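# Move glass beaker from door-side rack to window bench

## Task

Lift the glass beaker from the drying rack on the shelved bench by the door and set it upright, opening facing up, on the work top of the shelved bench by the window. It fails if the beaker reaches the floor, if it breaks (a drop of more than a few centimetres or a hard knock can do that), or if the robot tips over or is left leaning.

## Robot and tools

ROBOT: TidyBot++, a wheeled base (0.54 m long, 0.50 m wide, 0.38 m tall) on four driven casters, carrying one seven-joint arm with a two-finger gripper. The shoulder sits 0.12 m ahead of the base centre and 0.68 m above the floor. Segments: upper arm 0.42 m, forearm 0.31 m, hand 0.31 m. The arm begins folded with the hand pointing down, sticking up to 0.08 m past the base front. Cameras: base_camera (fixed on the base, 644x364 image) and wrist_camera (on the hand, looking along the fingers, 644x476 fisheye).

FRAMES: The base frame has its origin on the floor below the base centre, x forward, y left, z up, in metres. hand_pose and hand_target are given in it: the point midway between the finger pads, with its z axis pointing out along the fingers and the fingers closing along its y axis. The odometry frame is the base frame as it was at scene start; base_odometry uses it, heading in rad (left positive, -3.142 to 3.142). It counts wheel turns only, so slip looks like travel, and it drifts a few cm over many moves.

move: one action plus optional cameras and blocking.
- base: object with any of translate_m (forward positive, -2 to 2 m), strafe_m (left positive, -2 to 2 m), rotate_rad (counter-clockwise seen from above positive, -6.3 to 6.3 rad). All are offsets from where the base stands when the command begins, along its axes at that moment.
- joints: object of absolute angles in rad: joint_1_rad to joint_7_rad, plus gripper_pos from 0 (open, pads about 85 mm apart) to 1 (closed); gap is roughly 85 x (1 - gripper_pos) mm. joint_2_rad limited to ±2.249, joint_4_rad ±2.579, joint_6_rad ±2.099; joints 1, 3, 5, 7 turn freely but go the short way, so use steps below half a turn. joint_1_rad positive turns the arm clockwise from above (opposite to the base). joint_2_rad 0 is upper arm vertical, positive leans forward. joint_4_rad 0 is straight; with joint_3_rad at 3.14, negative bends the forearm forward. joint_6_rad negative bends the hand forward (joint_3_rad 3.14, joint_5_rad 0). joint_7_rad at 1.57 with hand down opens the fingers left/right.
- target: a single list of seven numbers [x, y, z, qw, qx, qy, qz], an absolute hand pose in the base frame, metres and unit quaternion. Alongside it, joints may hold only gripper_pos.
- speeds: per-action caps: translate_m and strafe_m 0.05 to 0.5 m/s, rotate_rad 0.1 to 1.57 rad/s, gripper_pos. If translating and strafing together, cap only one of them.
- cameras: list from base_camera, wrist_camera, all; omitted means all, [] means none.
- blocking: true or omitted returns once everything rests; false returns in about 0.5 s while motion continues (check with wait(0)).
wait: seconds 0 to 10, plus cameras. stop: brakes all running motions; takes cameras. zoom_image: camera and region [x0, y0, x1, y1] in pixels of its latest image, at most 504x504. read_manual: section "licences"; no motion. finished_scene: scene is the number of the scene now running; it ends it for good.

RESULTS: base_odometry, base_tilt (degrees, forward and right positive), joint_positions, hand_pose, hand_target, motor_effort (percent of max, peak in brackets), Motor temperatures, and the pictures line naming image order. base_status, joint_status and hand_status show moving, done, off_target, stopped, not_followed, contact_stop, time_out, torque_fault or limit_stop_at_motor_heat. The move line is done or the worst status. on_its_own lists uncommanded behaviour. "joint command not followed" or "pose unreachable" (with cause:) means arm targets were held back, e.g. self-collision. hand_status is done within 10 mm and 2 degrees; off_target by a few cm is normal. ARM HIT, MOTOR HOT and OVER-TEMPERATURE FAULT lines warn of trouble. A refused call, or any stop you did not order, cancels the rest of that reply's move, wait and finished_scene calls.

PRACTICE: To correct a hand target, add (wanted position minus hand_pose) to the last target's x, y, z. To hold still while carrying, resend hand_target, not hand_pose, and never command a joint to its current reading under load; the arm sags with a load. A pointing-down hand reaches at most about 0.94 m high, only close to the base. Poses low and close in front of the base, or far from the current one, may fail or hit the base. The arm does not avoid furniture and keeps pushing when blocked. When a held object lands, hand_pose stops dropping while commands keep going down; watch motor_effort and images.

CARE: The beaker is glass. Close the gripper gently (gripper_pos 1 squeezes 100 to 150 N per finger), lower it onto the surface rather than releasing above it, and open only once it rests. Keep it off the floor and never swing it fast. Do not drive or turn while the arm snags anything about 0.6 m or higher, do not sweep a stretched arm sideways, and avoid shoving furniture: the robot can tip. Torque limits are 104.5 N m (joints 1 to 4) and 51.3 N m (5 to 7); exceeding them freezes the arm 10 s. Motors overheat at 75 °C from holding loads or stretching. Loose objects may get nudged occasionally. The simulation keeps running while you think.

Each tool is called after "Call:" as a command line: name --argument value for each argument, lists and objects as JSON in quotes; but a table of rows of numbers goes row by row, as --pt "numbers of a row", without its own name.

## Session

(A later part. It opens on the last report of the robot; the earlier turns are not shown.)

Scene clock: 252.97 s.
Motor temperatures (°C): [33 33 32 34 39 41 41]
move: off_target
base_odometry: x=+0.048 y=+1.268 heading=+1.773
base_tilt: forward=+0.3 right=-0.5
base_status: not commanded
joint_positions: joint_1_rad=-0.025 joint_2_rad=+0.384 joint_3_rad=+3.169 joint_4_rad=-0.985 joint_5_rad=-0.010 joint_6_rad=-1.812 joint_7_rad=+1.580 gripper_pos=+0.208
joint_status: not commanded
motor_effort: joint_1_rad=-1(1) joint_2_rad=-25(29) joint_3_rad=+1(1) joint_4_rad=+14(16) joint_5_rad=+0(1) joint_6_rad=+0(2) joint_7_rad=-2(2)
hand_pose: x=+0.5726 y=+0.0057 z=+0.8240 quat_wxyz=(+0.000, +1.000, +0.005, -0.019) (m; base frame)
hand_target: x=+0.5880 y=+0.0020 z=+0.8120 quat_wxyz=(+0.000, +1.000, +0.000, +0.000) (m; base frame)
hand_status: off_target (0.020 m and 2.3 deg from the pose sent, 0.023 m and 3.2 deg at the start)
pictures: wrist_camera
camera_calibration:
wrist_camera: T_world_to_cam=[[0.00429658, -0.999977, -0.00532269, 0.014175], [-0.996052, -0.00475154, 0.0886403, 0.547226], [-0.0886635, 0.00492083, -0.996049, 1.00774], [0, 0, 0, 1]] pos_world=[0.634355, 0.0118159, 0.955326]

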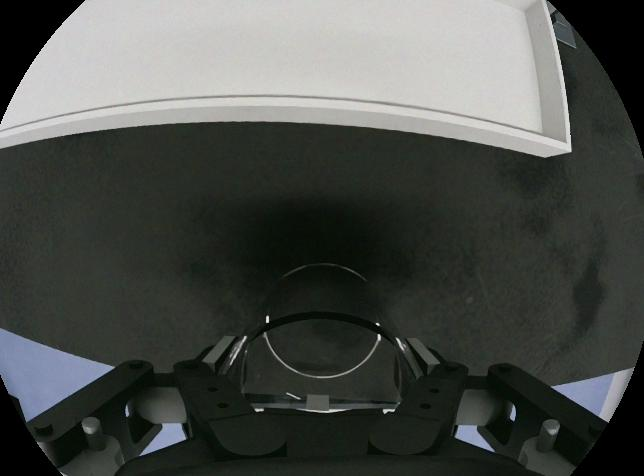

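Call:
move --target '[0.588, 0.002, 0.804, 0, 1, 0, 0.0]' --cameras '[]'

Call:
move --joints '{"gripper_pos":0.17}' --cameras '["wrist_camera"]'

Scene clock: 256.73 s.
Motor temperatures (°C): [33 33 32 34 39 41 41]
move: off_target
base_odometry: x=+0.048 y=+1.268 heading=+1.773
base_tilt: forward=+0.3 right=-0.5
base_status: not commanded
joint_positions: joint_1_rad=-0.025 joint_2_rad=+0.374 joint_3_rad=+3.169 joint_4_rad=-0.999 joint_5_rad=-0.010 joint_6_rad=-1.797 joint_7_rad=+1.580 gripper_pos=+0.208
joint_status: not commanded
motor_effort: joint_1_rad=+0(1) joint_2_rad=-21(26) joint_3_rad=+1(2) joint_4_rad=+11(14) joint_5_rad=+0(1) joint_6_rad=+2(2) joint_7_rad=-2(2)
hand_pose: x=+0.5726 y=+0.0057 z=+0.8239 quat_wxyz=(+0.000, +1.000, +0.005, -0.014) (m; base frame)
hand_target: x=+0.5880 y=+0.0020 z=+0.8040 quat_wxyz=(+0.000, +1.000, +0.000, +0.000) (m; base frame)
hand_status: off_target (0.025 m and 1.7 deg from the pose sent, 0.025 m and 2.3 deg at the start)
pictures: none
No camera images: "cameras" was empty.

Scene clock: 257.50 s.
Motor temperatures (°C): [33 33 32 34 39 41 41]
move: done
base_odometry: x=+0.048 y=+1.268 heading=+1.773
base_tilt: forward=+0.3 right=-0.5
base_status: not commanded
joint_positions: joint_1_rad=-0.025 joint_2_rad=+0.373 joint_3_rad=+3.169 joint_4_rad=-1.011 joint_5_rad=-0.010 joint_6_rad=-1.780 joint_7_rad=+1.580 gripper_pos=+0.170
joint_status: all done
motor_effort: joint_1_rad=+0(1) joint_2_rad=-23(28) joint_3_rad=+1(2) joint_4_rad=+12(15) joint_5_rad=-1(1) joint_6_rad=+0(2) joint_7_rad=-2(2)
hand_pose: x=+0.5747 y=+0.0056 z=+0.8206 quat_wxyz=(+0.000, +1.000, +0.005, -0.011) (m; base frame)
hand_target: x=+0.5880 y=+0.0020 z=+0.8040 quat_wxyz=(+0.000, +1.000, +0.000, +0.000) (m; base frame)
hand_status: not commanded
pictures: wrist_camera
camera_calibration:
wrist_camera: T_world_to_cam=[[0.00414398, -0.999976, -0.00557199, 0.0143449], [-0.997379, -0.00453559, 0.072212, 0.563821], [-0.0722355, 0.00525814, -0.997374, 0.996193], [0, 0, 0, 1]] pos_world=[0.634245, 0.0116637, 0.952942]

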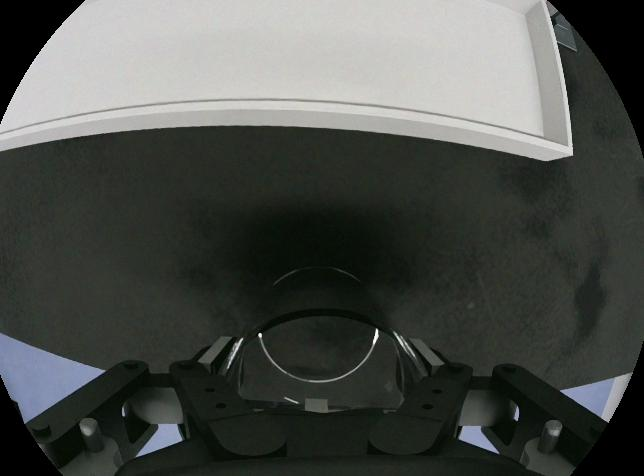

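Call:
move --joints '{"gripper_pos":0.0}' --cameras '[]'

Call:
move --target '[0.575, 0.005, 0.92, 0, 1, 0, 0.0]' --cameras '["wrist_camera"]'

Scene clock: 261.63 s.
Motor temperatures (°C): [33 33 32 34 39 41 41]
move: done
base_odometry: x=+0.048 y=+1.268 heading=+1.773
base_tilt: forward=+0.3 right=-0.5
base_status: not commanded
joint_positions: joint_1_rad=-0.025 joint_2_rad=+0.373 joint_3_rad=+3.169 joint_4_rad=-1.019 joint_5_rad=-0.010 joint_6_rad=-1.778 joint_7_rad=+1.580 gripper_pos=+0.000
joint_status: all done
motor_effort: joint_1_rad=-1(1) joint_2_rad=-27(28) joint_3_rad=+1(1) joint_4_rad=+15(15) joint_5_rad=+0(1) joint_6_rad=-1(2) joint_7_rad=-1(2)
hand_pose: x=+0.5730 y=+0.0056 z=+0.8181 quat_wxyz=(+0.000, +1.000, +0.005, -0.014) (m; base frame)
hand_target: x=+0.5880 y=+0.0020 z=+0.8040 quat_wxyz=(+0.000, +1.000, +0.000, +0.000) (m; base frame)
hand_status: not commanded
pictures: none
No camera images: "cameras" was empty.

Scene clock: 263.43 s.
Motor temperatures (°C): [33 33 32 34 39 41 41]
move: off_target
base_odometry: x=+0.048 y=+1.268 heading=+1.773
base_tilt: forward=+0.3 right=-0.5
base_status: not commanded
joint_positions: joint_1_rad=-0.025 joint_2_rad=+0.435 joint_3_rad=+3.173 joint_4_rad=-0.530 joint_5_rad=-0.010 joint_6_rad=-2.015 joint_7_rad=+1.580 gripper_pos=+0.000
joint_status: not commanded
motor_effort: joint_1_rad=+0(1) joint_2_rad=-28(28) joint_3_rad=+1(2) joint_4_rad=+14(16) joint_5_rad=-1(1) joint_6_rad=+0(1) joint_7_rad=-2(2)
hand_pose: x=+0.6051 y=+0.0060 z=+0.9347 quat_wxyz=(+0.003, +0.997, +0.006, +0.080) (m; base frame)
hand_target: x=+0.5999 y=+0.0049 z=+0.9210 quat_wxyz=(+0.000, +0.999, +0.000, +0.040) (m; base frame)
hand_status: off_target (0.034 m and 9.2 deg from the pose sent, 0.102 m and 1.8 deg at the start; a joint's target at an end of its range on 46 of 46 steps)
pictures: wrist_camera
camera_calibration:
wrist_camera: T_world_to_cam=[[0.00605744, -0.999982, -0.000325536, 0.00911729], [-0.993832, -0.00598413, -0.110737, 0.754798], [0.110733, 0.00099431, -0.99385, 0.998235], [0, 0, 0, 1]] pos_world=[0.639549, 0.0126414, 1.07568]

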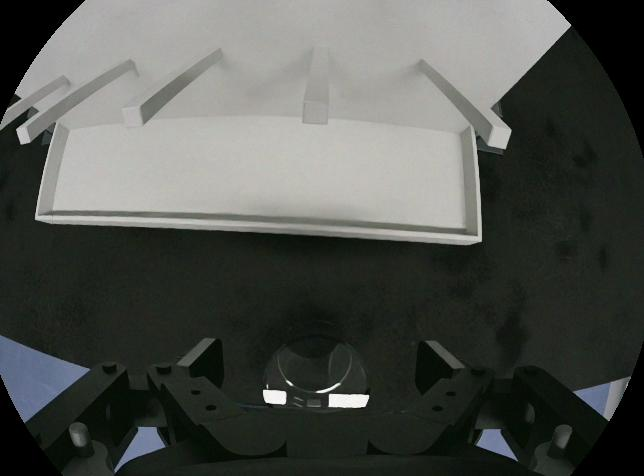

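Call:
move --base '{"translate_m":-0.3}' --cameras '[]'

Call:
move --target '[0.70, 0.006, 0.85, 0, 0.7071, 0, 0.7071]' --cameras '["wrist_camera"]'

Scene clock: 276.20 s.
Motor temperatures (°C): [33 33 32 34 39 41 41]
move: done
base_odometry: x=+0.109 y=+0.974 heading=+1.773
base_tilt: forward=+0.3 right=-0.5
base_status: done
joint_positions: joint_1_rad=-0.025 joint_2_rad=+0.449 joint_3_rad=+3.174 joint_4_rad=-0.528 joint_5_rad=-0.010 joint_6_rad=-2.023 joint_7_rad=+1.580 gripper_pos=+0.000
joint_status: not commanded
motor_effort: joint_1_rad=+0(1) joint_2_rad=-28(31) joint_3_rad=+1(1) joint_4_rad=+14(14) joint_5_rad=+0(1) joint_6_rad=+1(2) joint_7_rad=-1(2)
hand_pose: x=+0.6063 y=+0.0055 z=+0.9287 quat_wxyz=(+0.003, +0.997, +0.005, +0.071) (m; base frame)
hand_target: x=+0.5999 y=+0.0049 z=+0.9210 quat_wxyz=(+0.000, +0.999, +0.000, +0.040) (m; base frame)
hand_status: not commanded
pictures: none
No camera images: "cameras" was empty.

Scene clock: 280.07 s.
Motor temperatures (°C): [33 33 32 34 39 41 41]
move: off_target
base_odometry: x=+0.109 y=+0.974 heading=+1.773
base_tilt: forward=+0.2 right=-0.5
base_status: not commanded
joint_positions: joint_1_rad=-0.025 joint_2_rad=+0.216 joint_3_rad=+3.170 joint_4_rad=-2.258 joint_5_rad=-0.010 joint_6_rad=+0.808 joint_7_rad=+1.580 gripper_pos=+0.000
joint_status: not commanded
motor_effort: joint_1_rad=+0(1) joint_2_rad=-21(33) joint_3_rad=+1(2) joint_4_rad=+14(18) joint_5_rad=-1(2) joint_6_rad=+9(10) joint_7_rad=-2(2)
hand_pose: x=+0.7140 y=-0.0017 z=+0.8164 quat_wxyz=(+0.007, +0.740, +0.000, +0.673) (m; base frame)
hand_target: x=+0.7000 y=+0.0060 z=+0.8500 quat_wxyz=(+0.000, +0.707, +0.000, +0.707) (m; base frame)
hand_status: off_target (0.037 m and 5.5 deg from the pose sent, 0.122 m and 81.9 deg at the start)
pictures: wrist_camera
camera_calibration:
wrist_camera: T_world_to_cam=[[-0.00428865, -0.999989, 0.0021208, 0.00616417], [-0.144574, -0.0014785, -0.989493, 0.960904], [0.989485, -0.0045502, -0.144566, -0.452212], [0, 0, 0, 1]] pos_world=[0.586406, 0.00552714, 0.88542]

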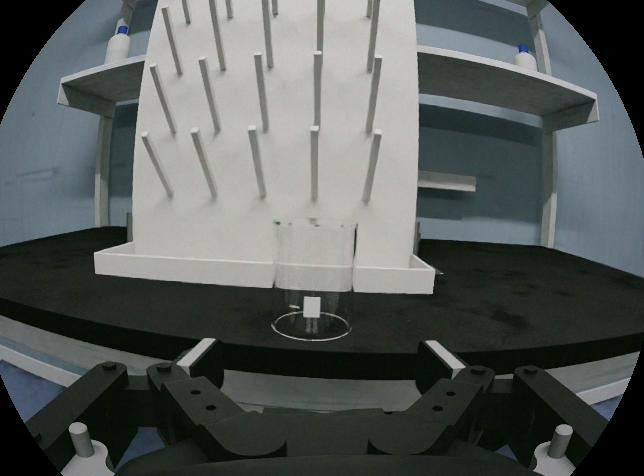

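Call:
move --target '[0.70, 0.008, 0.857, 0, 0.6756, 0, 0.7373]' --cameras '["wrist_camera"]'

Call:
zoom_image --camera "wrist_camera" --region '[180, 170, 480, 410]'

Scene clock: 288.87 s.
Motor temperatures (°C): [33 33 32 34 39 41 41]
move: off_target
base_odometry: x=+0.109 y=+0.974 heading=+1.773
base_tilt: forward=+0.3 right=-0.5
base_status: not commanded
joint_positions: joint_1_rad=-0.025 joint_2_rad=+0.217 joint_3_rad=+3.170 joint_4_rad=-2.289 joint_5_rad=-0.010 joint_6_rad=+0.986 joint_7_rad=+1.580 gripper_pos=+0.000
joint_status: not commanded
motor_effort: joint_1_rad=+0(1) joint_2_rad=-22(23) joint_3_rad=+1(1) joint_4_rad=+14(15) joint_5_rad=-1(1) joint_6_rad=+9(9) joint_7_rad=-2(2)
hand_pose: x=+0.7074 y=-0.0017 z=+0.8551 quat_wxyz=(+0.007, +0.689, +0.000, +0.725) (m; base frame)
hand_target: x=+0.7000 y=+0.0080 z=+0.8570 quat_wxyz=(+0.000, +0.676, +0.000, +0.737) (m; base frame)
hand_status: off_target (0.012 m and 2.3 deg from the pose sent, 0.044 m and 10.5 deg at the start)
pictures: wrist_camera
camera_calibration:
wrist_camera: T_world_to_cam=[[-0.0046729, -0.999984, 0.00328585, 0.00535246], [0.000111683, -0.00328641, -0.999995, 0.90488], [0.999989, -0.0046725, 0.000127038, -0.571286], [0, 0, 0, 1]] pos_world=[0.571203, 0.00565685, 0.904931]

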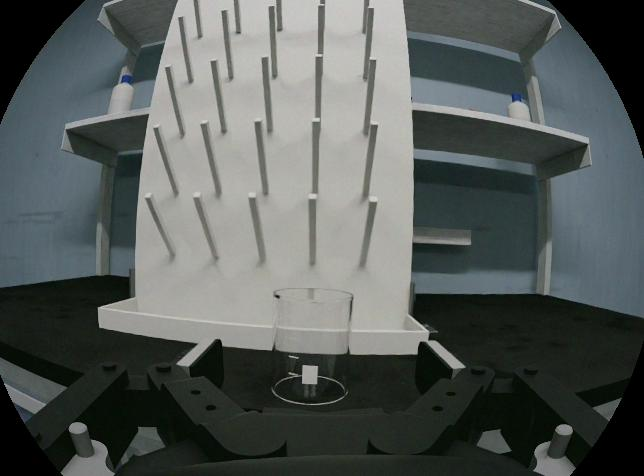

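Scaled by 1.680.

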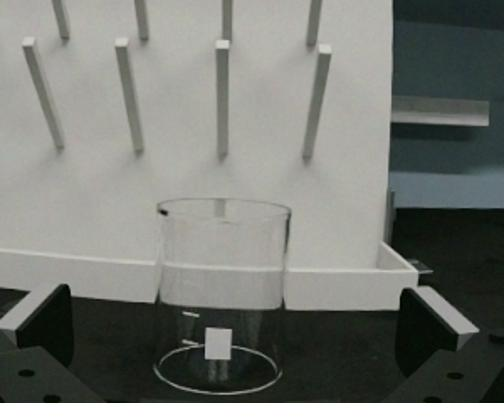

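Call:
move --target '[0.70, 0.008, 0.812, 0, 0.6884, 0, 0.7254]' --cameras '["wrist_camera"]'

Call:
zoom_image --camera "wrist_camera" --region '[180, 170, 480, 410]'

Scene clock: 297.40 s.
Motor temperatures (°C): [32 33 32 34 39 41 41]
move: off_target
base_odometry: x=+0.109 y=+0.974 heading=+1.773
base_tilt: forward=+0.3 right=-0.5
base_status: not commanded
joint_positions: joint_1_rad=-0.025 joint_2_rad=+0.296 joint_3_rad=+3.170 joint_4_rad=-2.341 joint_5_rad=-0.010 joint_6_rad=+1.093 joint_7_rad=+1.580 gripper_pos=+0.000
joint_status: not commanded
motor_effort: joint_1_rad=+0(1) joint_2_rad=-23(24) joint_3_rad=+1(1) joint_4_rad=+12(14) joint_5_rad=-2(2) joint_6_rad=+9(10) joint_7_rad=-1(2)
hand_pose: x=+0.7052 y=-0.0014 z=+0.8173 quat_wxyz=(+0.008, +0.698, +0.001, +0.716) (m; base frame)
hand_target: x=+0.7000 y=+0.0080 z=+0.8120 quat_wxyz=(+0.000, +0.688, +0.000, +0.725) (m; base frame)
hand_status: off_target (0.012 m and 1.8 deg from the pose sent, 0.045 m and 0.8 deg at the start)
pictures: wrist_camera
camera_calibration:
wrist_camera: T_world_to_cam=[[-0.0047148, -0.999968, 0.00639667, 0.00319436], [-0.0231859, -0.0062857, -0.999711, 0.883248], [0.99972, -0.00486175, -0.0231556, -0.549819], [0, 0, 0, 1]] pos_world=[0.570159, 0.00607301, 0.870242]

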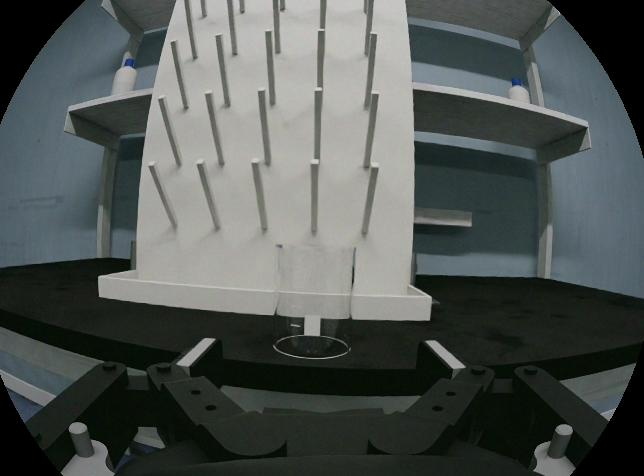

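Scaled by 1.680.

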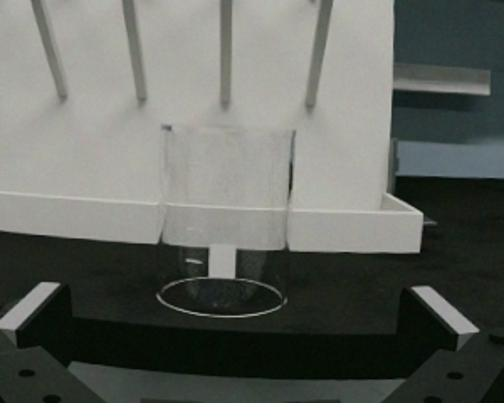

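Call:
move --base '{"translate_m":0.10,"strafe_m":0.006}' --speeds '{"translate_m":0.15}' --target '[0.70, 0.008, 0.820, 0, 0.6884, 0, 0.7254]' --cameras '["wrist_camera"]'

Call:
zoom_image --camera "wrist_camera" --region '[180, 170, 480, 410]'

Scene clock: 306.93 s.
Motor temperatures (°C): [32 33 32 34 39 41 41]
move: off_target
base_odometry: x=+0.083 y=+1.071 heading=+1.774
base_tilt: forward=+0.3 right=-0.6
base_status: done
joint_positions: joint_1_rad=-0.026 joint_2_rad=+0.296 joint_3_rad=+3.170 joint_4_rad=-2.341 joint_5_rad=-0.010 joint_6_rad=+1.094 joint_7_rad=+1.580 gripper_pos=+0.000
joint_status: not commanded
motor_effort: joint_1_rad=+0(1) joint_2_rad=-22(24) joint_3_rad=+1(1) joint_4_rad=+12(13) joint_5_rad=-1(2) joint_6_rad=+9(10) joint_7_rad=-2(2)
hand_pose: x=+0.7052 y=-0.0010 z=+0.8174 quat_wxyz=(+0.008, +0.697, +0.001, +0.717) (m; base frame)
hand_target: x=+0.7000 y=+0.0080 z=+0.8200 quat_wxyz=(+0.000, +0.688, +0.000, +0.725) (m; base frame)
hand_status: off_target (0.011 m and 1.7 deg from the pose sent, 0.011 m and 1.8 deg at the start)
pictures: wrist_camera
camera_calibration:
wrist_camera: T_world_to_cam=[[-0.00398276, -0.999972, 0.00638846, 0.00311283], [-0.0227576, -0.00629622, -0.999721, 0.883105], [0.999733, -0.00412703, -0.0227319, -0.550158], [0, 0, 0, 1]] pos_world=[0.57012, 0.00640244, 0.870332]

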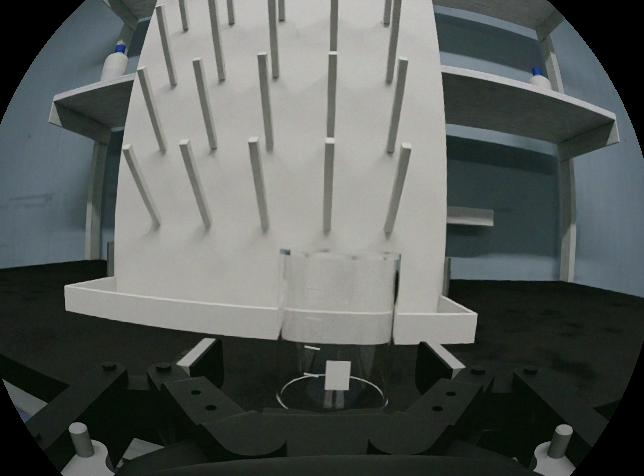

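Scaled by 1.680.

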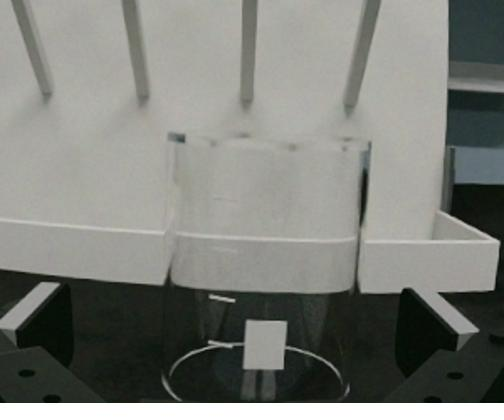

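Call:
move --base '{"strafe_m":-0.013,"translate_m":0.015}' --speeds '{"translate_m":0.1}' --cameras '["wrist_camera"]'

Call:
zoom_image --camera "wrist_camera" --region '[180, 200, 480, 440]'

Scene clock: 319.80 s.
Motor temperatures (°C): [32 33 32 34 39 41 41]
move: done
base_odometry: x=+0.092 y=+1.088 heading=+1.774
base_tilt: forward=+0.3 right=-0.5
base_status: done
joint_positions: joint_1_rad=-0.030 joint_2_rad=+0.296 joint_3_rad=+3.168 joint_4_rad=-2.341 joint_5_rad=-0.010 joint_6_rad=+1.094 joint_7_rad=+1.580 gripper_pos=+0.000
joint_status: not commanded
motor_effort: joint_1_rad=+0(2) joint_2_rad=-22(25) joint_3_rad=+1(2) joint_4_rad=+12(13) joint_5_rad=-1(2) joint_6_rad=+9(9) joint_7_rad=-2(2)
hand_pose: x=+0.7052 y=+0.0022 z=+0.8174 quat_wxyz=(+0.006, +0.697, +0.003, +0.717) (m; base frame)
hand_target: x=+0.7000 y=+0.0080 z=+0.8200 quat_wxyz=(+0.000, +0.688, +0.000, +0.725) (m; base frame)
hand_status: not commanded
pictures: wrist_camera
camera_calibration:
wrist_camera: T_world_to_cam=[[0.001643, -0.999981, 0.00588256, 0.00278769], [-0.0227374, -0.0059184, -0.999724, 0.88311], [0.99974, 0.00150879, -0.0227467, -0.550129], [0, 0, 0, 1]] pos_world=[0.570061, 0.00884426, 0.870336]

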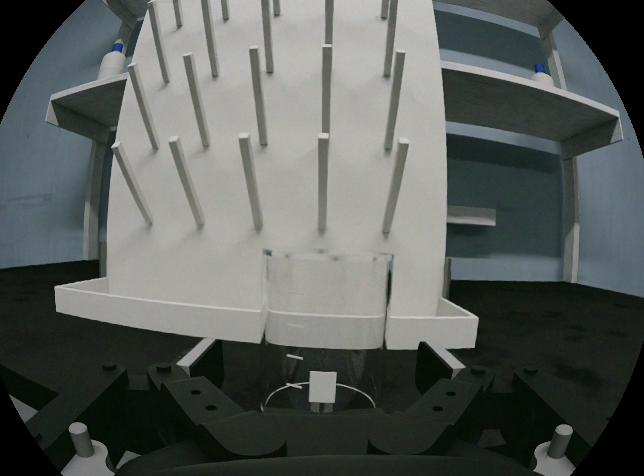

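Scaled by 1.680.

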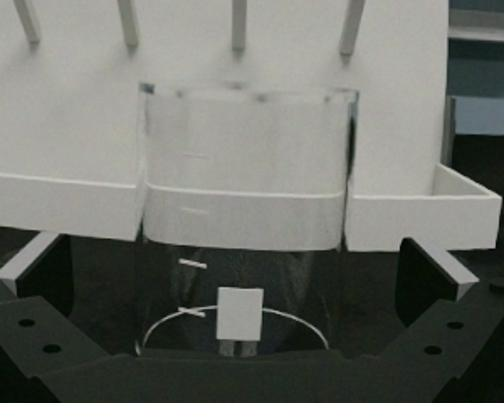

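Call:
move --base '{"strafe_m":-0.005,"translate_m":0.03}' --speeds '{"translate_m":0.1}' --cameras '["wrist_camera"]'

Call:
zoom_image --camera "wrist_camera" --region '[180, 200, 480, 440]'

Scene clock: 329.83 s.
Motor temperatures (°C): [32 33 32 34 39 41 41]
move: done
base_odometry: x=+0.091 y=+1.119 heading=+1.774
base_tilt: forward=+0.3 right=-0.5
base_status: done
joint_positions: joint_1_rad=-0.030 joint_2_rad=+0.296 joint_3_rad=+3.168 joint_4_rad=-2.341 joint_5_rad=-0.010 joint_6_rad=+1.094 joint_7_rad=+1.580 gripper_pos=+0.000
joint_status: not commanded
motor_effort: joint_1_rad=+0(1) joint_2_rad=-23(24) joint_3_rad=+1(2) joint_4_rad=+12(13) joint_5_rad=-1(2) joint_6_rad=+8(10) joint_7_rad=-1(2)
hand_pose: x=+0.7052 y=+0.0026 z=+0.8174 quat_wxyz=(+0.006, +0.697, +0.003, +0.717) (m; base frame)
hand_target: x=+0.7000 y=+0.0080 z=+0.8200 quat_wxyz=(+0.000, +0.688, +0.000, +0.725) (m; base frame)
hand_status: not commanded
pictures: wrist_camera
camera_calibration:
wrist_camera: T_world_to_cam=[[0.00219114, -0.999981, 0.00581396, 0.00276915], [-0.0227363, -0.00586229, -0.999724, 0.88311], [0.999739, 0.00205835, -0.0227487, -0.550125], [0, 0, 0, 1]] pos_world=[0.570054, 0.00907849, 0.870336]

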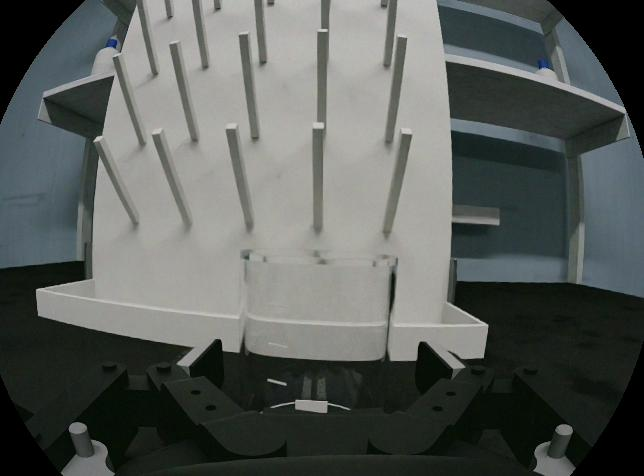

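Scaled by 1.680.

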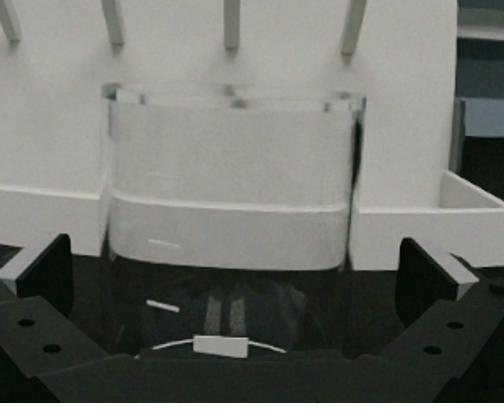

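Call:
move --base '{"translate_m":0.026}' --speeds '{"translate_m":0.1}' --cameras '["wrist_camera"]'

Call:
zoom_image --camera "wrist_camera" --region '[180, 200, 480, 440]'

Scene clock: 334.10 s.
Motor temperatures (°C): [32 33 32 34 39 41 41]
move: done
base_odometry: x=+0.086 y=+1.145 heading=+1.773
base_tilt: forward=+0.3 right=-0.5
base_status: done
joint_positions: joint_1_rad=-0.030 joint_2_rad=+0.296 joint_3_rad=+3.168 joint_4_rad=-2.341 joint_5_rad=-0.010 joint_6_rad=+1.094 joint_7_rad=+1.580 gripper_pos=+0.000
joint_status: not commanded
motor_effort: joint_1_rad=+0(1) joint_2_rad=-22(24) joint_3_rad=+1(2) joint_4_rad=+12(13) joint_5_rad=-1(2) joint_6_rad=+9(10) joint_7_rad=-2(2)
hand_pose: x=+0.7052 y=+0.0026 z=+0.8174 quat_wxyz=(+0.006, +0.697, +0.003, +0.717) (m; base frame)
hand_target: x=+0.7000 y=+0.0080 z=+0.8200 quat_wxyz=(+0.000, +0.688, +0.000, +0.725) (m; base frame)
hand_status: not commanded
pictures: wrist_camera
camera_calibration:
wrist_camera: T_world_to_cam=[[0.00219114, -0.999981, 0.00581396, 0.00276915], [-0.0227363, -0.00586229, -0.999724, 0.88311], [0.999739, 0.00205835, -0.0227487, -0.550125], [0, 0, 0, 1]] pos_world=[0.570054, 0.00907849, 0.870336]

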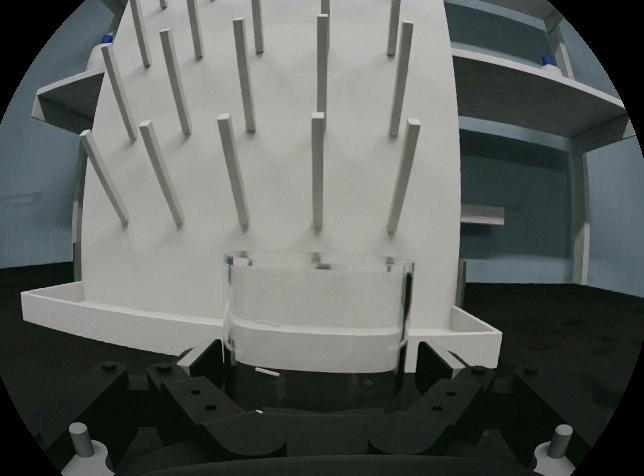

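Scaled by 1.680.

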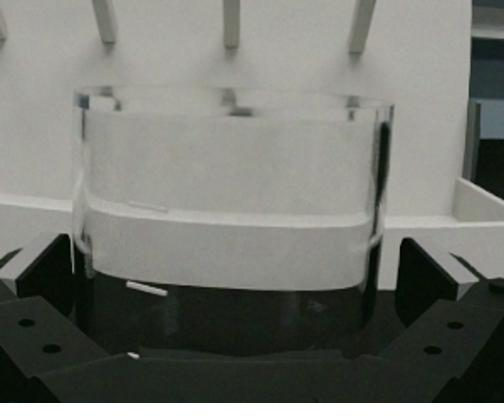

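Call:
move --joints '{"gripper_pos":0.42}' --cameras '["wrist_camera"]'

Scene clock: 338.33 s.
Motor temperatures (°C): [32 33 32 34 39 41 41]
move: off_target
base_odometry: x=+0.086 y=+1.145 heading=+1.773
base_tilt: forward=+0.3 right=-0.5
base_status: not commanded
joint_positions: joint_1_rad=-0.030 joint_2_rad=+0.296 joint_3_rad=+3.168 joint_4_rad=-2.341 joint_5_rad=-0.010 joint_6_rad=+1.094 joint_7_rad=+1.580 gripper_pos=+0.228
joint_status: gripper_pos off_target (ended at +0.228, target +0.420)
motor_effort: joint_1_rad=+0(1) joint_2_rad=-22(23) joint_3_rad=+1(1) joint_4_rad=+12(13) joint_5_rad=+0(2) joint_6_rad=+7(9) joint_7_rad=-1(2)
hand_pose: x=+0.7052 y=+0.0026 z=+0.8174 quat_wxyz=(+0.006, +0.697, +0.003, +0.717) (m; base frame)
hand_target: x=+0.7000 y=+0.0080 z=+0.8200 quat_wxyz=(+0.000, +0.688, +0.000, +0.725) (m; base frame)
hand_status: not commanded
pictures: wrist_camera
camera_calibration:
wrist_camera: T_world_to_cam=[[0.00219114, -0.999981, 0.00581396, 0.00276915], [-0.0227363, -0.00586229, -0.999724, 0.88311], [0.999739, 0.00205835, -0.0227487, -0.550125], [0, 0, 0, 1]] pos_world=[0.570054, 0.00907849, 0.870336]

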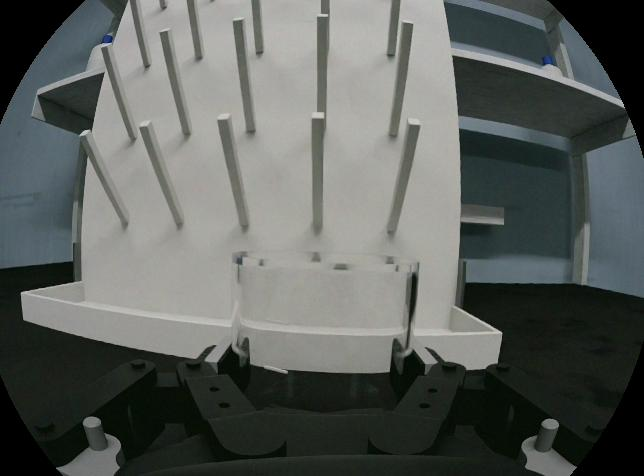

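Call:
move --joints '{"gripper_pos":0.0}' --cameras '[]'

Call:
move --base '{"translate_m":-0.008}' --cameras '[]'

Call:
move --joints '{"gripper_pos":0.42}' --cameras '["wrist_camera"]'

Scene clock: 343.07 s.
Motor temperatures (°C): [32 33 32 34 39 41 41]
move: done
base_odometry: x=+0.086 y=+1.145 heading=+1.773
base_tilt: forward=+0.3 right=-0.5
base_status: not commanded
joint_positions: joint_1_rad=-0.030 joint_2_rad=+0.296 joint_3_rad=+3.168 joint_4_rad=-2.341 joint_5_rad=-0.010 joint_6_rad=+1.094 joint_7_rad=+1.580 gripper_pos=+0.000
joint_status: all done
motor_effort: joint_1_rad=+0(1) joint_2_rad=-22(23) joint_3_rad=+1(1) joint_4_rad=+12(12) joint_5_rad=-1(2) joint_6_rad=+9(9) joint_7_rad=-2(2)
hand_pose: x=+0.7052 y=+0.0026 z=+0.8174 quat_wxyz=(+0.006, +0.697, +0.003, +0.717) (m; base frame)
hand_target: x=+0.7000 y=+0.0080 z=+0.8200 quat_wxyz=(+0.000, +0.688, +0.000, +0.725) (m; base frame)
hand_status: not commanded
pictures: none
No camera images: "cameras" was empty.

Scene clock: 343.70 s.
Motor temperatures (°C): [32 33 32 34 39 41 41]
move: done
base_odometry: x=+0.088 y=+1.137 heading=+1.773
base_tilt: forward=+0.3 right=-0.5
base_status: done
joint_positions: joint_1_rad=-0.030 joint_2_rad=+0.296 joint_3_rad=+3.168 joint_4_rad=-2.341 joint_5_rad=-0.010 joint_6_rad=+1.094 joint_7_rad=+1.580 gripper_pos=+0.000
joint_status: not commanded
motor_effort: joint_1_rad=+0(1) joint_2_rad=-22(24) joint_3_rad=+1(2) joint_4_rad=+12(14) joint_5_rad=-1(2) joint_6_rad=+9(10) joint_7_rad=-2(2)
hand_pose: x=+0.7051 y=+0.0026 z=+0.8173 quat_wxyz=(+0.006, +0.697, +0.003, +0.717) (m; base frame)
hand_target: x=+0.7000 y=+0.0080 z=+0.8200 quat_wxyz=(+0.000, +0.688, +0.000, +0.725) (m; base frame)
hand_status: not commanded
pictures: none
No camera images: "cameras" was empty.

Scene clock: 344.47 s.
Motor temperatures (°C): [32 33 32 34 39 41 41]
move: off_target
base_odometry: x=+0.088 y=+1.137 heading=+1.773
base_tilt: forward=+0.3 right=-0.5
base_status: not commanded
joint_positions: joint_1_rad=-0.030 joint_2_rad=+0.296 joint_3_rad=+3.168 joint_4_rad=-2.341 joint_5_rad=-0.010 joint_6_rad=+1.094 joint_7_rad=+1.580 gripper_pos=+0.235
joint_status: gripper_pos off_target (ended at +0.235, target +0.420)
motor_effort: joint_1_rad=+0(1) joint_2_rad=-21(23) joint_3_rad=+1(1) joint_4_rad=+11(13) joint_5_rad=-1(2) joint_6_rad=+8(9) joint_7_rad=-1(2)
hand_pose: x=+0.7051 y=+0.0026 z=+0.8173 quat_wxyz=(+0.006, +0.697, +0.003, +0.717) (m; base frame)
hand_target: x=+0.7000 y=+0.0080 z=+0.8200 quat_wxyz=(+0.000, +0.688, +0.000, +0.725) (m; base frame)
hand_status: not commanded
pictures: wrist_camera
camera_calibration:
wrist_camera: T_world_to_cam=[[0.00219085, -0.999981, 0.00581434, 0.00276881], [-0.0228832, -0.00586297, -0.999721, 0.883142], [0.999736, 0.00205719, -0.0228956, -0.549964], [0, 0, 0, 1]] pos_world=[0.570022, 0.00907797, 0.870288]

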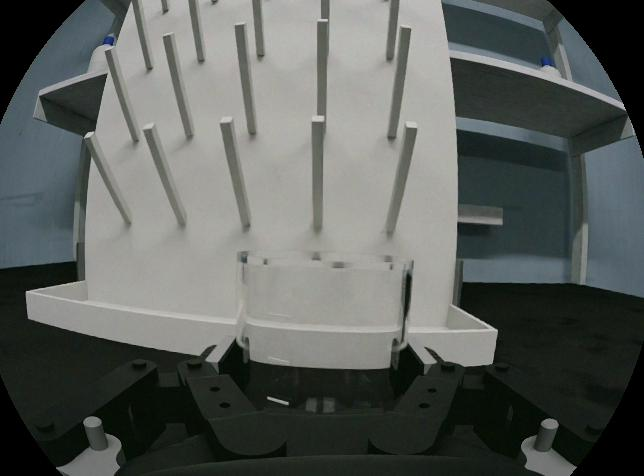

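Call:
move --target '[0.69, 0.008, 0.94, 0, 0.6884, 0, 0.7254]' --cameras '[]'

Call:
move --base '{"translate_m":-0.7}' --target '[0.60, 0.008, 0.95, 0, 0.6884, 0, 0.7254]' --cameras '["wrist_camera"]'

Scene clock: 352.53 s.
Motor temperatures (°C): [32 33 32 34 39 41 41]
move: off_target
base_odometry: x=+0.088 y=+1.137 heading=+1.773
base_tilt: forward=+0.3 right=-0.5
base_status: not commanded
joint_positions: joint_1_rad=-0.030 joint_2_rad=+0.036 joint_3_rad=+3.155 joint_4_rad=-2.220 joint_5_rad=-0.010 joint_6_rad=+0.738 joint_7_rad=+1.580 gripper_pos=+0.235
joint_status: not commanded
motor_effort: joint_1_rad=+0(1) joint_2_rad=-18(25) joint_3_rad=+1(1) joint_4_rad=+18(18) joint_5_rad=-1(1) joint_6_rad=+10(11) joint_7_rad=-2(2)
hand_pose: x=+0.6885 y=+0.0089 z=+0.9202 quat_wxyz=(-0.003, +0.688, +0.004, +0.726) (m; base frame)
hand_target: x=+0.6900 y=+0.0080 z=+0.9400 quat_wxyz=(+0.000, +0.688, +0.000, +0.725) (m; base frame)
hand_status: off_target (0.020 m and 0.6 deg from the pose sent, 0.124 m and 1.6 deg at the start)
pictures: none
No camera images: "cameras" was empty.

Scene clock: 355.37 s.
Motor temperatures (°C): [32 33 32 34 39 41 41]
move: off_target
base_odometry: x=+0.229 y=+0.451 heading=+1.773
base_tilt: forward=+0.3 right=-0.5
base_status: done
joint_positions: joint_1_rad=+0.006 joint_2_rad=-0.219 joint_3_rad=+3.111 joint_4_rad=-2.307 joint_5_rad=-0.010 joint_6_rad=+0.649 joint_7_rad=+1.580 gripper_pos=+0.235
joint_status: not commanded
motor_effort: joint_1_rad=+0(1) joint_2_rad=-12(22) joint_3_rad=+1(2) joint_4_rad=+19(20) joint_5_rad=-1(2) joint_6_rad=+10(11) joint_7_rad=-2(2)
hand_pose: x=+0.6089 y=+0.0130 z=+0.9778 quat_wxyz=(-0.004, +0.659, +0.009, +0.752) (m; base frame)
hand_target: x=+0.6000 y=+0.0080 z=+0.9500 quat_wxyz=(+0.000, +0.688, +0.000, +0.725) (m; base frame)
hand_status: off_target (0.030 m and 4.7 deg from the pose sent, 0.093 m and 0.6 deg at the start)
pictures: wrist_camera
camera_calibration:
wrist_camera: T_world_to_cam=[[0.0242586, -0.999704, 0.00178995, 0.0030287], [0.0816035, 0.000195663, -0.996665, 0.974722], [0.99637, 0.0243238, 0.0815841, -0.550525], [0, 0, 0, 1]] pos_world=[0.468913, 0.016228, 1.01638]

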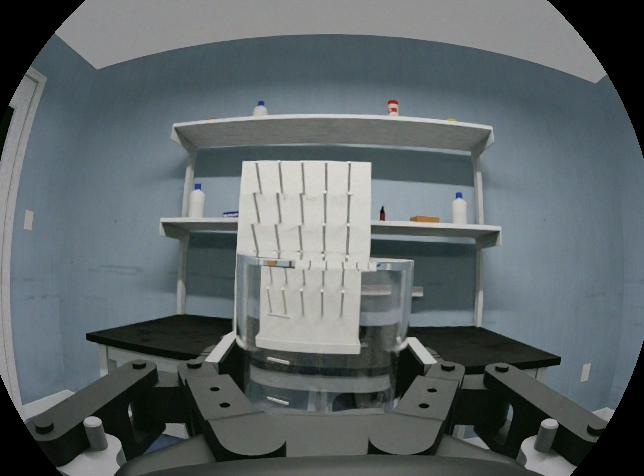

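Call:
move --base '{"rotate_rad":2.98}' --joints '{"joint_7_rad":-1.53}' --cameras '["wrist_camera"]'

Call:
move --base '{"translate_m":0.73,"strafe_m":0.67}'

Scene clock: 372.33 s.
Motor temperatures (°C): [32 33 32 34 39 41 41]
move: done
base_odometry: x=+0.229 y=+0.451 heading=-1.530
base_tilt: forward=+0.3 right=-0.5
base_status: done
joint_positions: joint_1_rad=+0.014 joint_2_rad=-0.219 joint_3_rad=+3.100 joint_4_rad=-2.307 joint_5_rad=-0.010 joint_6_rad=+0.649 joint_7_rad=-1.492 gripper_pos=+0.235
joint_status: all done
motor_effort: joint_1_rad=+0(2) joint_2_rad=-13(15) joint_3_rad=+1(3) joint_4_rad=+19(20) joint_5_rad=-1(2) joint_6_rad=+10(11) joint_7_rad=-1(3)
hand_pose: x=+0.6088 y=+0.0150 z=+0.9776 quat_wxyz=(-0.752, +0.033, -0.658, +0.022) (m; base frame)
hand_target: x=+0.6000 y=+0.0080 z=+0.9500 quat_wxyz=(-0.725, +0.005, -0.688, +0.005) (m; base frame)
hand_status: not commanded
pictures: wrist_camera
camera_calibration:
wrist_camera: T_world_to_cam=[[-0.0059623, 0.9974, -0.0718183, 0.0653843], [-0.18142, 0.0695488, 0.980943, -0.799735], [0.983388, 0.018878, 0.180534, -0.639174], [0, 0, 0, 1]] pos_world=[0.483857, 0.0024726, 0.904583]

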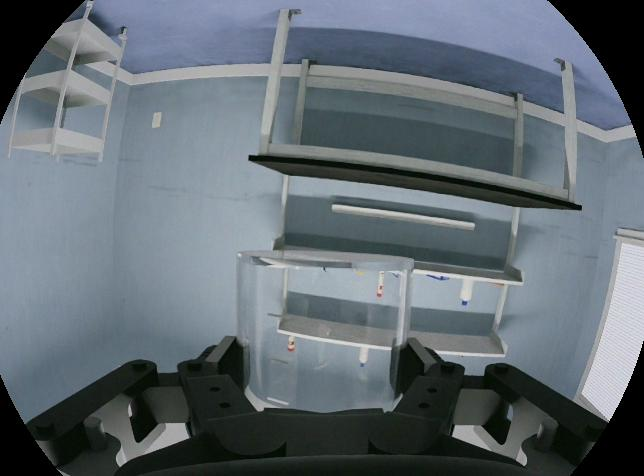

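Scene clock: 375.27 s.
Motor temperatures (°C): [32 33 32 34 39 41 41]
move: done
base_odometry: x=+0.928 y=-0.251 heading=-1.530
base_tilt: forward=+0.3 right=-0.5
base_status: done
joint_positions: joint_1_rad=+0.017 joint_2_rad=-0.227 joint_3_rad=+3.098 joint_4_rad=-2.309 joint_5_rad=-0.010 joint_6_rad=+0.646 joint_7_rad=-1.492 gripper_pos=+0.235
joint_status: not commanded
motor_effort: joint_1_rad=+0(2) joint_2_rad=-12(15) joint_3_rad=+2(3) joint_4_rad=+19(20) joint_5_rad=-1(2) joint_6_rad=+10(11) joint_7_rad=-2(2)
hand_pose: x=+0.6063 y=+0.0148 z=+0.9793 quat_wxyz=(-0.753, +0.033, -0.657, +0.022) (m; base frame)
hand_target: x=+0.6000 y=+0.0080 z=+0.9500 quat_wxyz=(-0.725, +0.005, -0.688, +0.005) (m; base frame)
hand_status: not commanded
pictures: base_camera, wrist_camera
camera_calibration:
wrist_camera: T_world_to_cam=[[-0.00499205, 0.997382, -0.0721355, 0.0654307], [-0.184202, 0.0699848, 0.980394, -0.79958], [0.982876, 0.0181817, 0.18337, -0.639535], [0, 0, 0, 1]] pos_world=[0.481625, 0.00232677, 0.905895]

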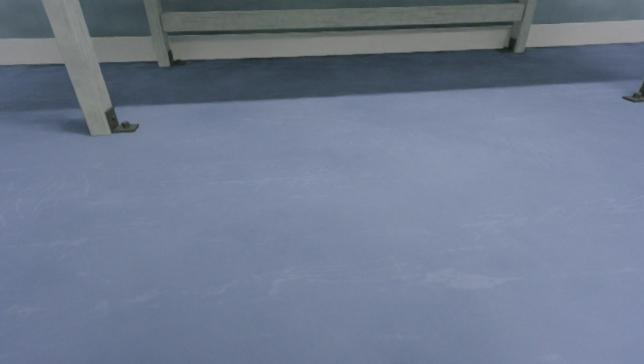

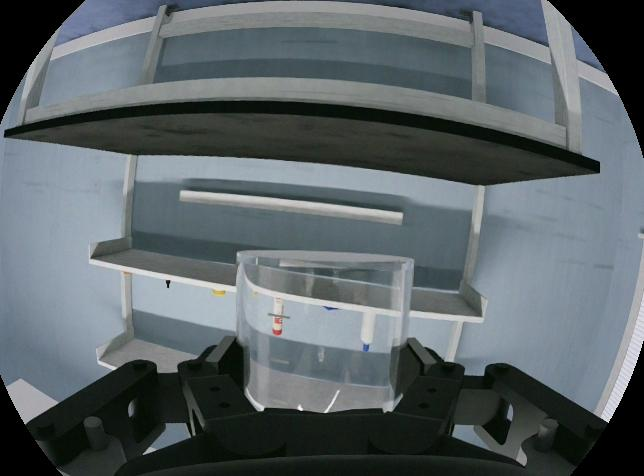

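Call:
move --base '{"rotate_rad":0.14}' --speeds '{"rotate_rad":0.4}' --joints '{"joint_7_rad":-1.65}'

Scene clock: 404.63 s.
Motor temperatures (°C): [32 33 32 34 39 41 41]
move: done
base_odometry: x=+0.928 y=-0.251 heading=-1.390
base_tilt: forward=+0.2 right=-0.5
base_status: done
joint_positions: joint_1_rad=+0.018 joint_2_rad=-0.227 joint_3_rad=+3.095 joint_4_rad=-2.309 joint_5_rad=-0.010 joint_6_rad=+0.646 joint_7_rad=-1.627 gripper_pos=+0.235
joint_status: all done
motor_effort: joint_1_rad=+0(2) joint_2_rad=-12(13) joint_3_rad=+1(3) joint_4_rad=+19(20) joint_5_rad=-1(2) joint_6_rad=+10(10) joint_7_rad=-2(2)
hand_pose: x=+0.6063 y=+0.0163 z=+0.9793 quat_wxyz=(-0.752, -0.010, -0.658, -0.029) (m; base frame)
hand_target: x=+0.6000 y=+0.0080 z=+0.9500 quat_wxyz=(-0.724, -0.036, -0.687, -0.038) (m; base frame)
hand_status: not commanded
pictures: base_camera, wrist_camera
camera_calibration:
wrist_camera: T_world_to_cam=[[-0.0257757, 0.997793, 0.0611886, -0.0540817], [-0.181322, -0.0648601, 0.981283, -0.800088], [0.983086, 0.0141985, 0.182594, -0.638781], [0, 0, 0, 1]] pos_world=[0.481509, 0.0111383, 0.905059]

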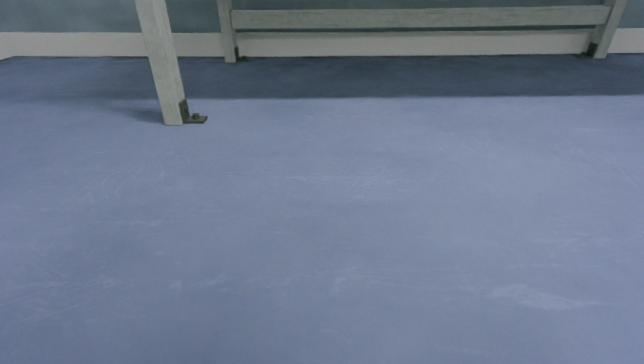

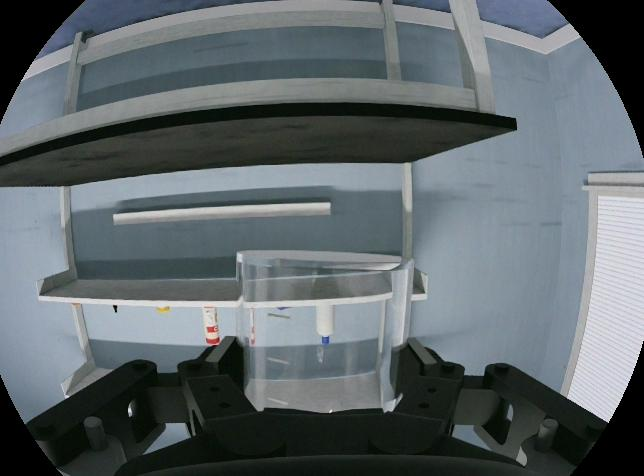

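Call:
move --base '{"translate_m":0.3}' --speeds '{"translate_m":0.2}' --target '[0.70, 0.008, 0.90, 0.7254, 0, 0.6884, 0]'

Scene clock: 423.07 s.
Motor temperatures (°C): [32 33 32 34 39 41 41]
move: off_target
base_odometry: x=+0.982 y=-0.547 heading=-1.389
base_tilt: forward=+0.3 right=-0.5
base_status: done
joint_positions: joint_1_rad=+0.248 joint_2_rad=+0.091 joint_3_rad=+2.846 joint_4_rad=-2.270 joint_5_rad=-0.030 joint_6_rad=+0.719 joint_7_rad=-1.527 gripper_pos=+0.235
joint_status: not commanded
motor_effort: joint_1_rad=+0(1) joint_2_rad=-19(21) joint_3_rad=+0(2) joint_4_rad=+17(20) joint_5_rad=-1(2) joint_6_rad=+10(11) joint_7_rad=-1(2)
hand_pose: x=+0.6847 y=+0.0176 z=+0.8581 quat_wxyz=(-0.683, +0.009, -0.730, -0.011) (m; base frame)
hand_target: x=+0.7000 y=+0.0080 z=+0.9000 quat_wxyz=(-0.725, +0.000, -0.688, +0.000) (m; base frame)
hand_status: off_target (0.046 m and 7.0 deg from the pose sent, 0.123 m and 5.9 deg at the start)
pictures: base_camera, wrist_camera
camera_calibration:
wrist_camera: T_world_to_cam=[[-0.0221859, 0.9997, 0.0104196, -0.00480887], [0.0174117, -0.0100342, 0.999798, -0.819764], [0.999602, 0.0223628, -0.0171839, -0.533802], [0, 0, 0, 1]] pos_world=[0.547756, 0.00851907, 0.810475]

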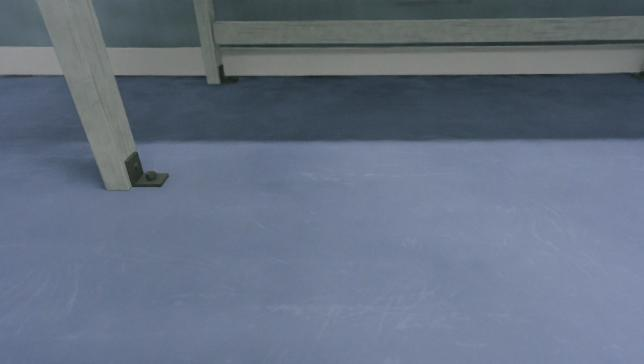

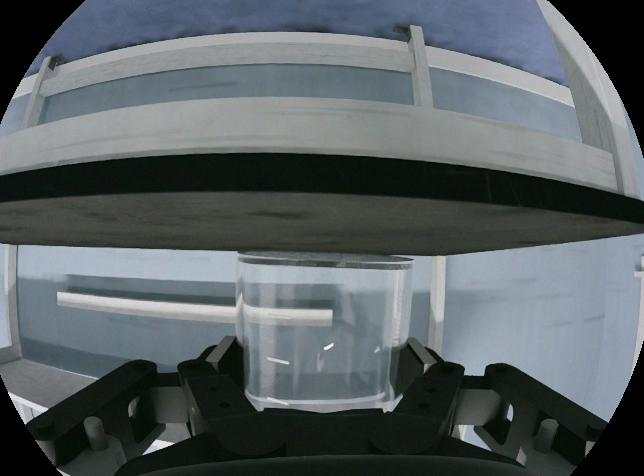

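Call:
move --joints '{"joint_1_rad":0.0,"joint_2_rad":0.066,"joint_3_rad":3.12,"joint_4_rad":-2.081,"joint_5_rad":0.0,"joint_6_rad":0.576,"joint_7_rad":-1.57}'

Call:
move --base '{"translate_m":0.1}' --speeds '{"translate_m":0.15}'

Scene clock: 437.63 s.
Motor temperatures (°C): [32 33 32 34 39 41 41]
move: done
base_odometry: x=+0.982 y=-0.547 heading=-1.389
base_tilt: forward=+0.3 right=-0.5
base_status: not commanded
joint_positions: joint_1_rad=+0.015 joint_2_rad=+0.091 joint_3_rad=+3.105 joint_4_rad=-2.135 joint_5_rad=-0.030 joint_6_rad=+0.651 joint_7_rad=-1.535 gripper_pos=+0.235
joint_status: all done
motor_effort: joint_1_rad=+0(1) joint_2_rad=-22(23) joint_3_rad=+1(2) joint_4_rad=+18(19) joint_5_rad=-1(2) joint_6_rad=+10(11) joint_7_rad=-2(3)
hand_pose: x=+0.7171 y=+0.0076 z=+0.9078 quat_wxyz=(-0.705, +0.004, -0.709, +0.002) (m; base frame)
hand_target: x=+0.7212 y=+0.0140 z=+0.9303 quat_wxyz=(-0.707, +0.007, -0.707, -0.008) (m; base frame)
hand_status: not commanded
pictures: base_camera, wrist_camera
camera_calibration:
wrist_camera: T_world_to_cam=[[0.00294425, 0.999994, -0.0020479, -0.00134221], [-0.0450745, 0.00217854, 0.998981, -0.824679], [0.998979, -0.00284894, 0.0450806, -0.621056], [0, 0, 0, 1]] pos_world=[0.583255, 0.00136944, 0.851834]

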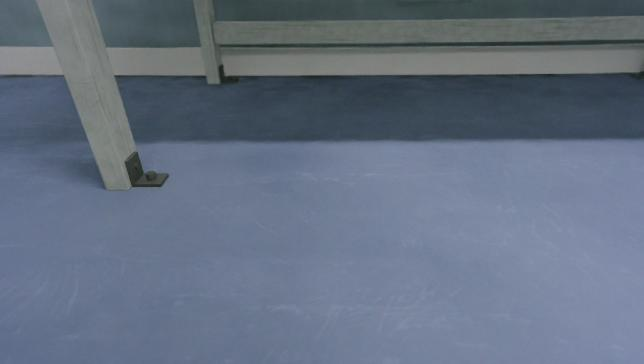

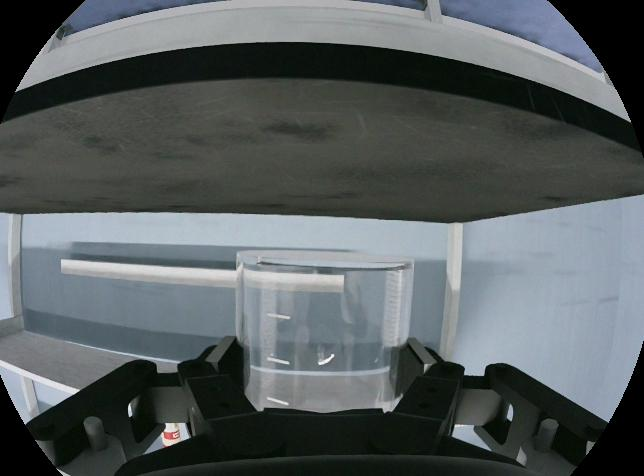

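Scene clock: 438.97 s.
Motor temperatures (°C): [32 33 32 34 39 41 41]
move: done
base_odometry: x=+1.000 y=-0.645 heading=-1.388
base_tilt: forward=+0.3 right=-0.5
base_status: done
joint_positions: joint_1_rad=+0.015 joint_2_rad=+0.090 joint_3_rad=+3.106 joint_4_rad=-2.132 joint_5_rad=-0.030 joint_6_rad=+0.650 joint_7_rad=-1.535 gripper_pos=+0.235
joint_status: not commanded
motor_effort: joint_1_rad=+0(1) joint_2_rad=-22(24) joint_3_rad=+1(1) joint_4_rad=+18(19) joint_5_rad=-1(1) joint_6_rad=+10(10) joint_7_rad=-2(2)
hand_pose: x=+0.7178 y=+0.0075 z=+0.9100 quat_wxyz=(-0.707, +0.004, -0.708, +0.002) (m; base frame)
hand_target: x=+0.7212 y=+0.0140 z=+0.9303 quat_wxyz=(-0.707, +0.007, -0.707, -0.008) (m; base frame)
hand_status: not commanded
pictures: base_camera, wrist_camera
camera_calibration:
wrist_camera: T_world_to_cam=[[0.00312793, 0.999993, -0.00201489, -0.00142052], [-0.0487588, 0.00216502, 0.998808, -0.824022], [0.998806, -0.00302596, 0.0487653, -0.624995], [0, 0, 0, 1]] pos_world=[0.584074, 0.00131333, 0.853515]

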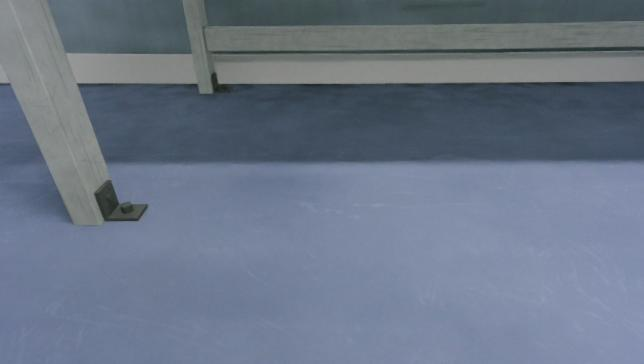

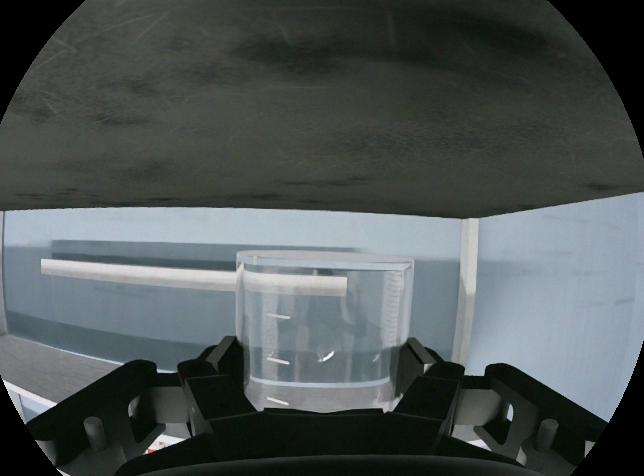

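Call:
move --base '{"translate_m":0.025}' --speeds '{"translate_m":0.1}' --joints '{"joint_1_rad":0.0,"joint_2_rad":0.150,"joint_3_rad":3.13,"joint_4_rad":-2.165,"joint_5_rad":0.0,"joint_6_rad":0.74,"joint_7_rad":-1.58}'

Scene clock: 446.30 s.
Motor temperatures (°C): [32 33 32 34 39 41 41]
move: done
base_odometry: x=+1.005 y=-0.670 heading=-1.388
base_tilt: forward=+0.3 right=-0.6
base_status: done
joint_positions: joint_1_rad=+0.015 joint_2_rad=+0.134 joint_3_rad=+3.116 joint_4_rad=-2.145 joint_5_rad=-0.030 joint_6_rad=+0.686 joint_7_rad=-1.541 gripper_pos=+0.235
joint_status: all done
motor_effort: joint_1_rad=+0(1) joint_2_rad=-22(25) joint_3_rad=+1(2) joint_4_rad=+18(19) joint_5_rad=-1(2) joint_6_rad=+10(11) joint_7_rad=-2(3)
hand_pose: x=+0.7248 y=+0.0015 z=+0.8871 quat_wxyz=(-0.699, -0.002, -0.715, +0.004) (m; base frame)
hand_target: x=+0.7242 y=+0.0079 z=+0.8836 quat_wxyz=(-0.706, +0.000, -0.709, -0.008) (m; base frame)
hand_status: not commanded
pictures: base_camera, wrist_camera
camera_calibration:
wrist_camera: T_world_to_cam=[[0.0137546, 0.9999, 0.00321121, -0.00781228], [-0.0269261, -0.00283996, 0.999633, -0.817384], [0.999543, -0.013836, 0.0268844, -0.612079], [0, 0, 0, 1]] pos_world=[0.589898, -0.00297859, 0.833565]

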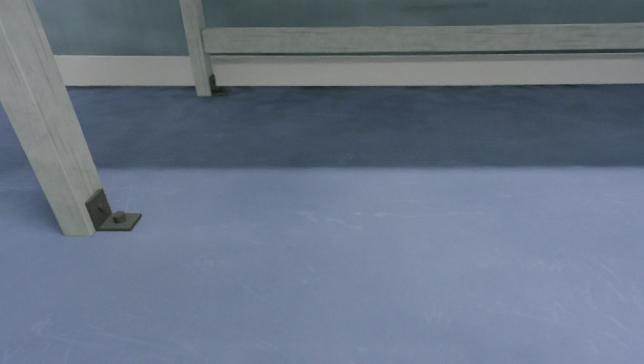

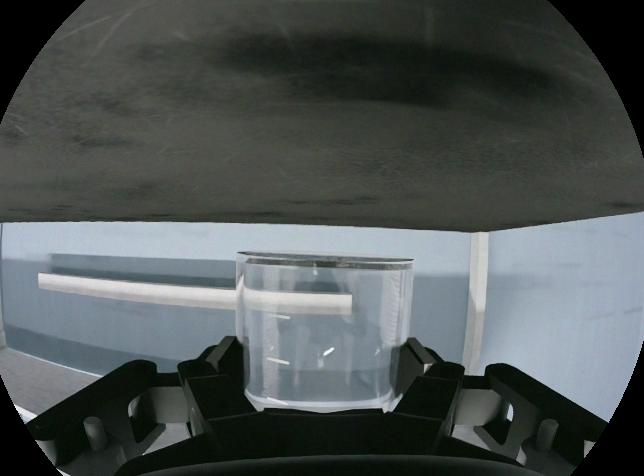

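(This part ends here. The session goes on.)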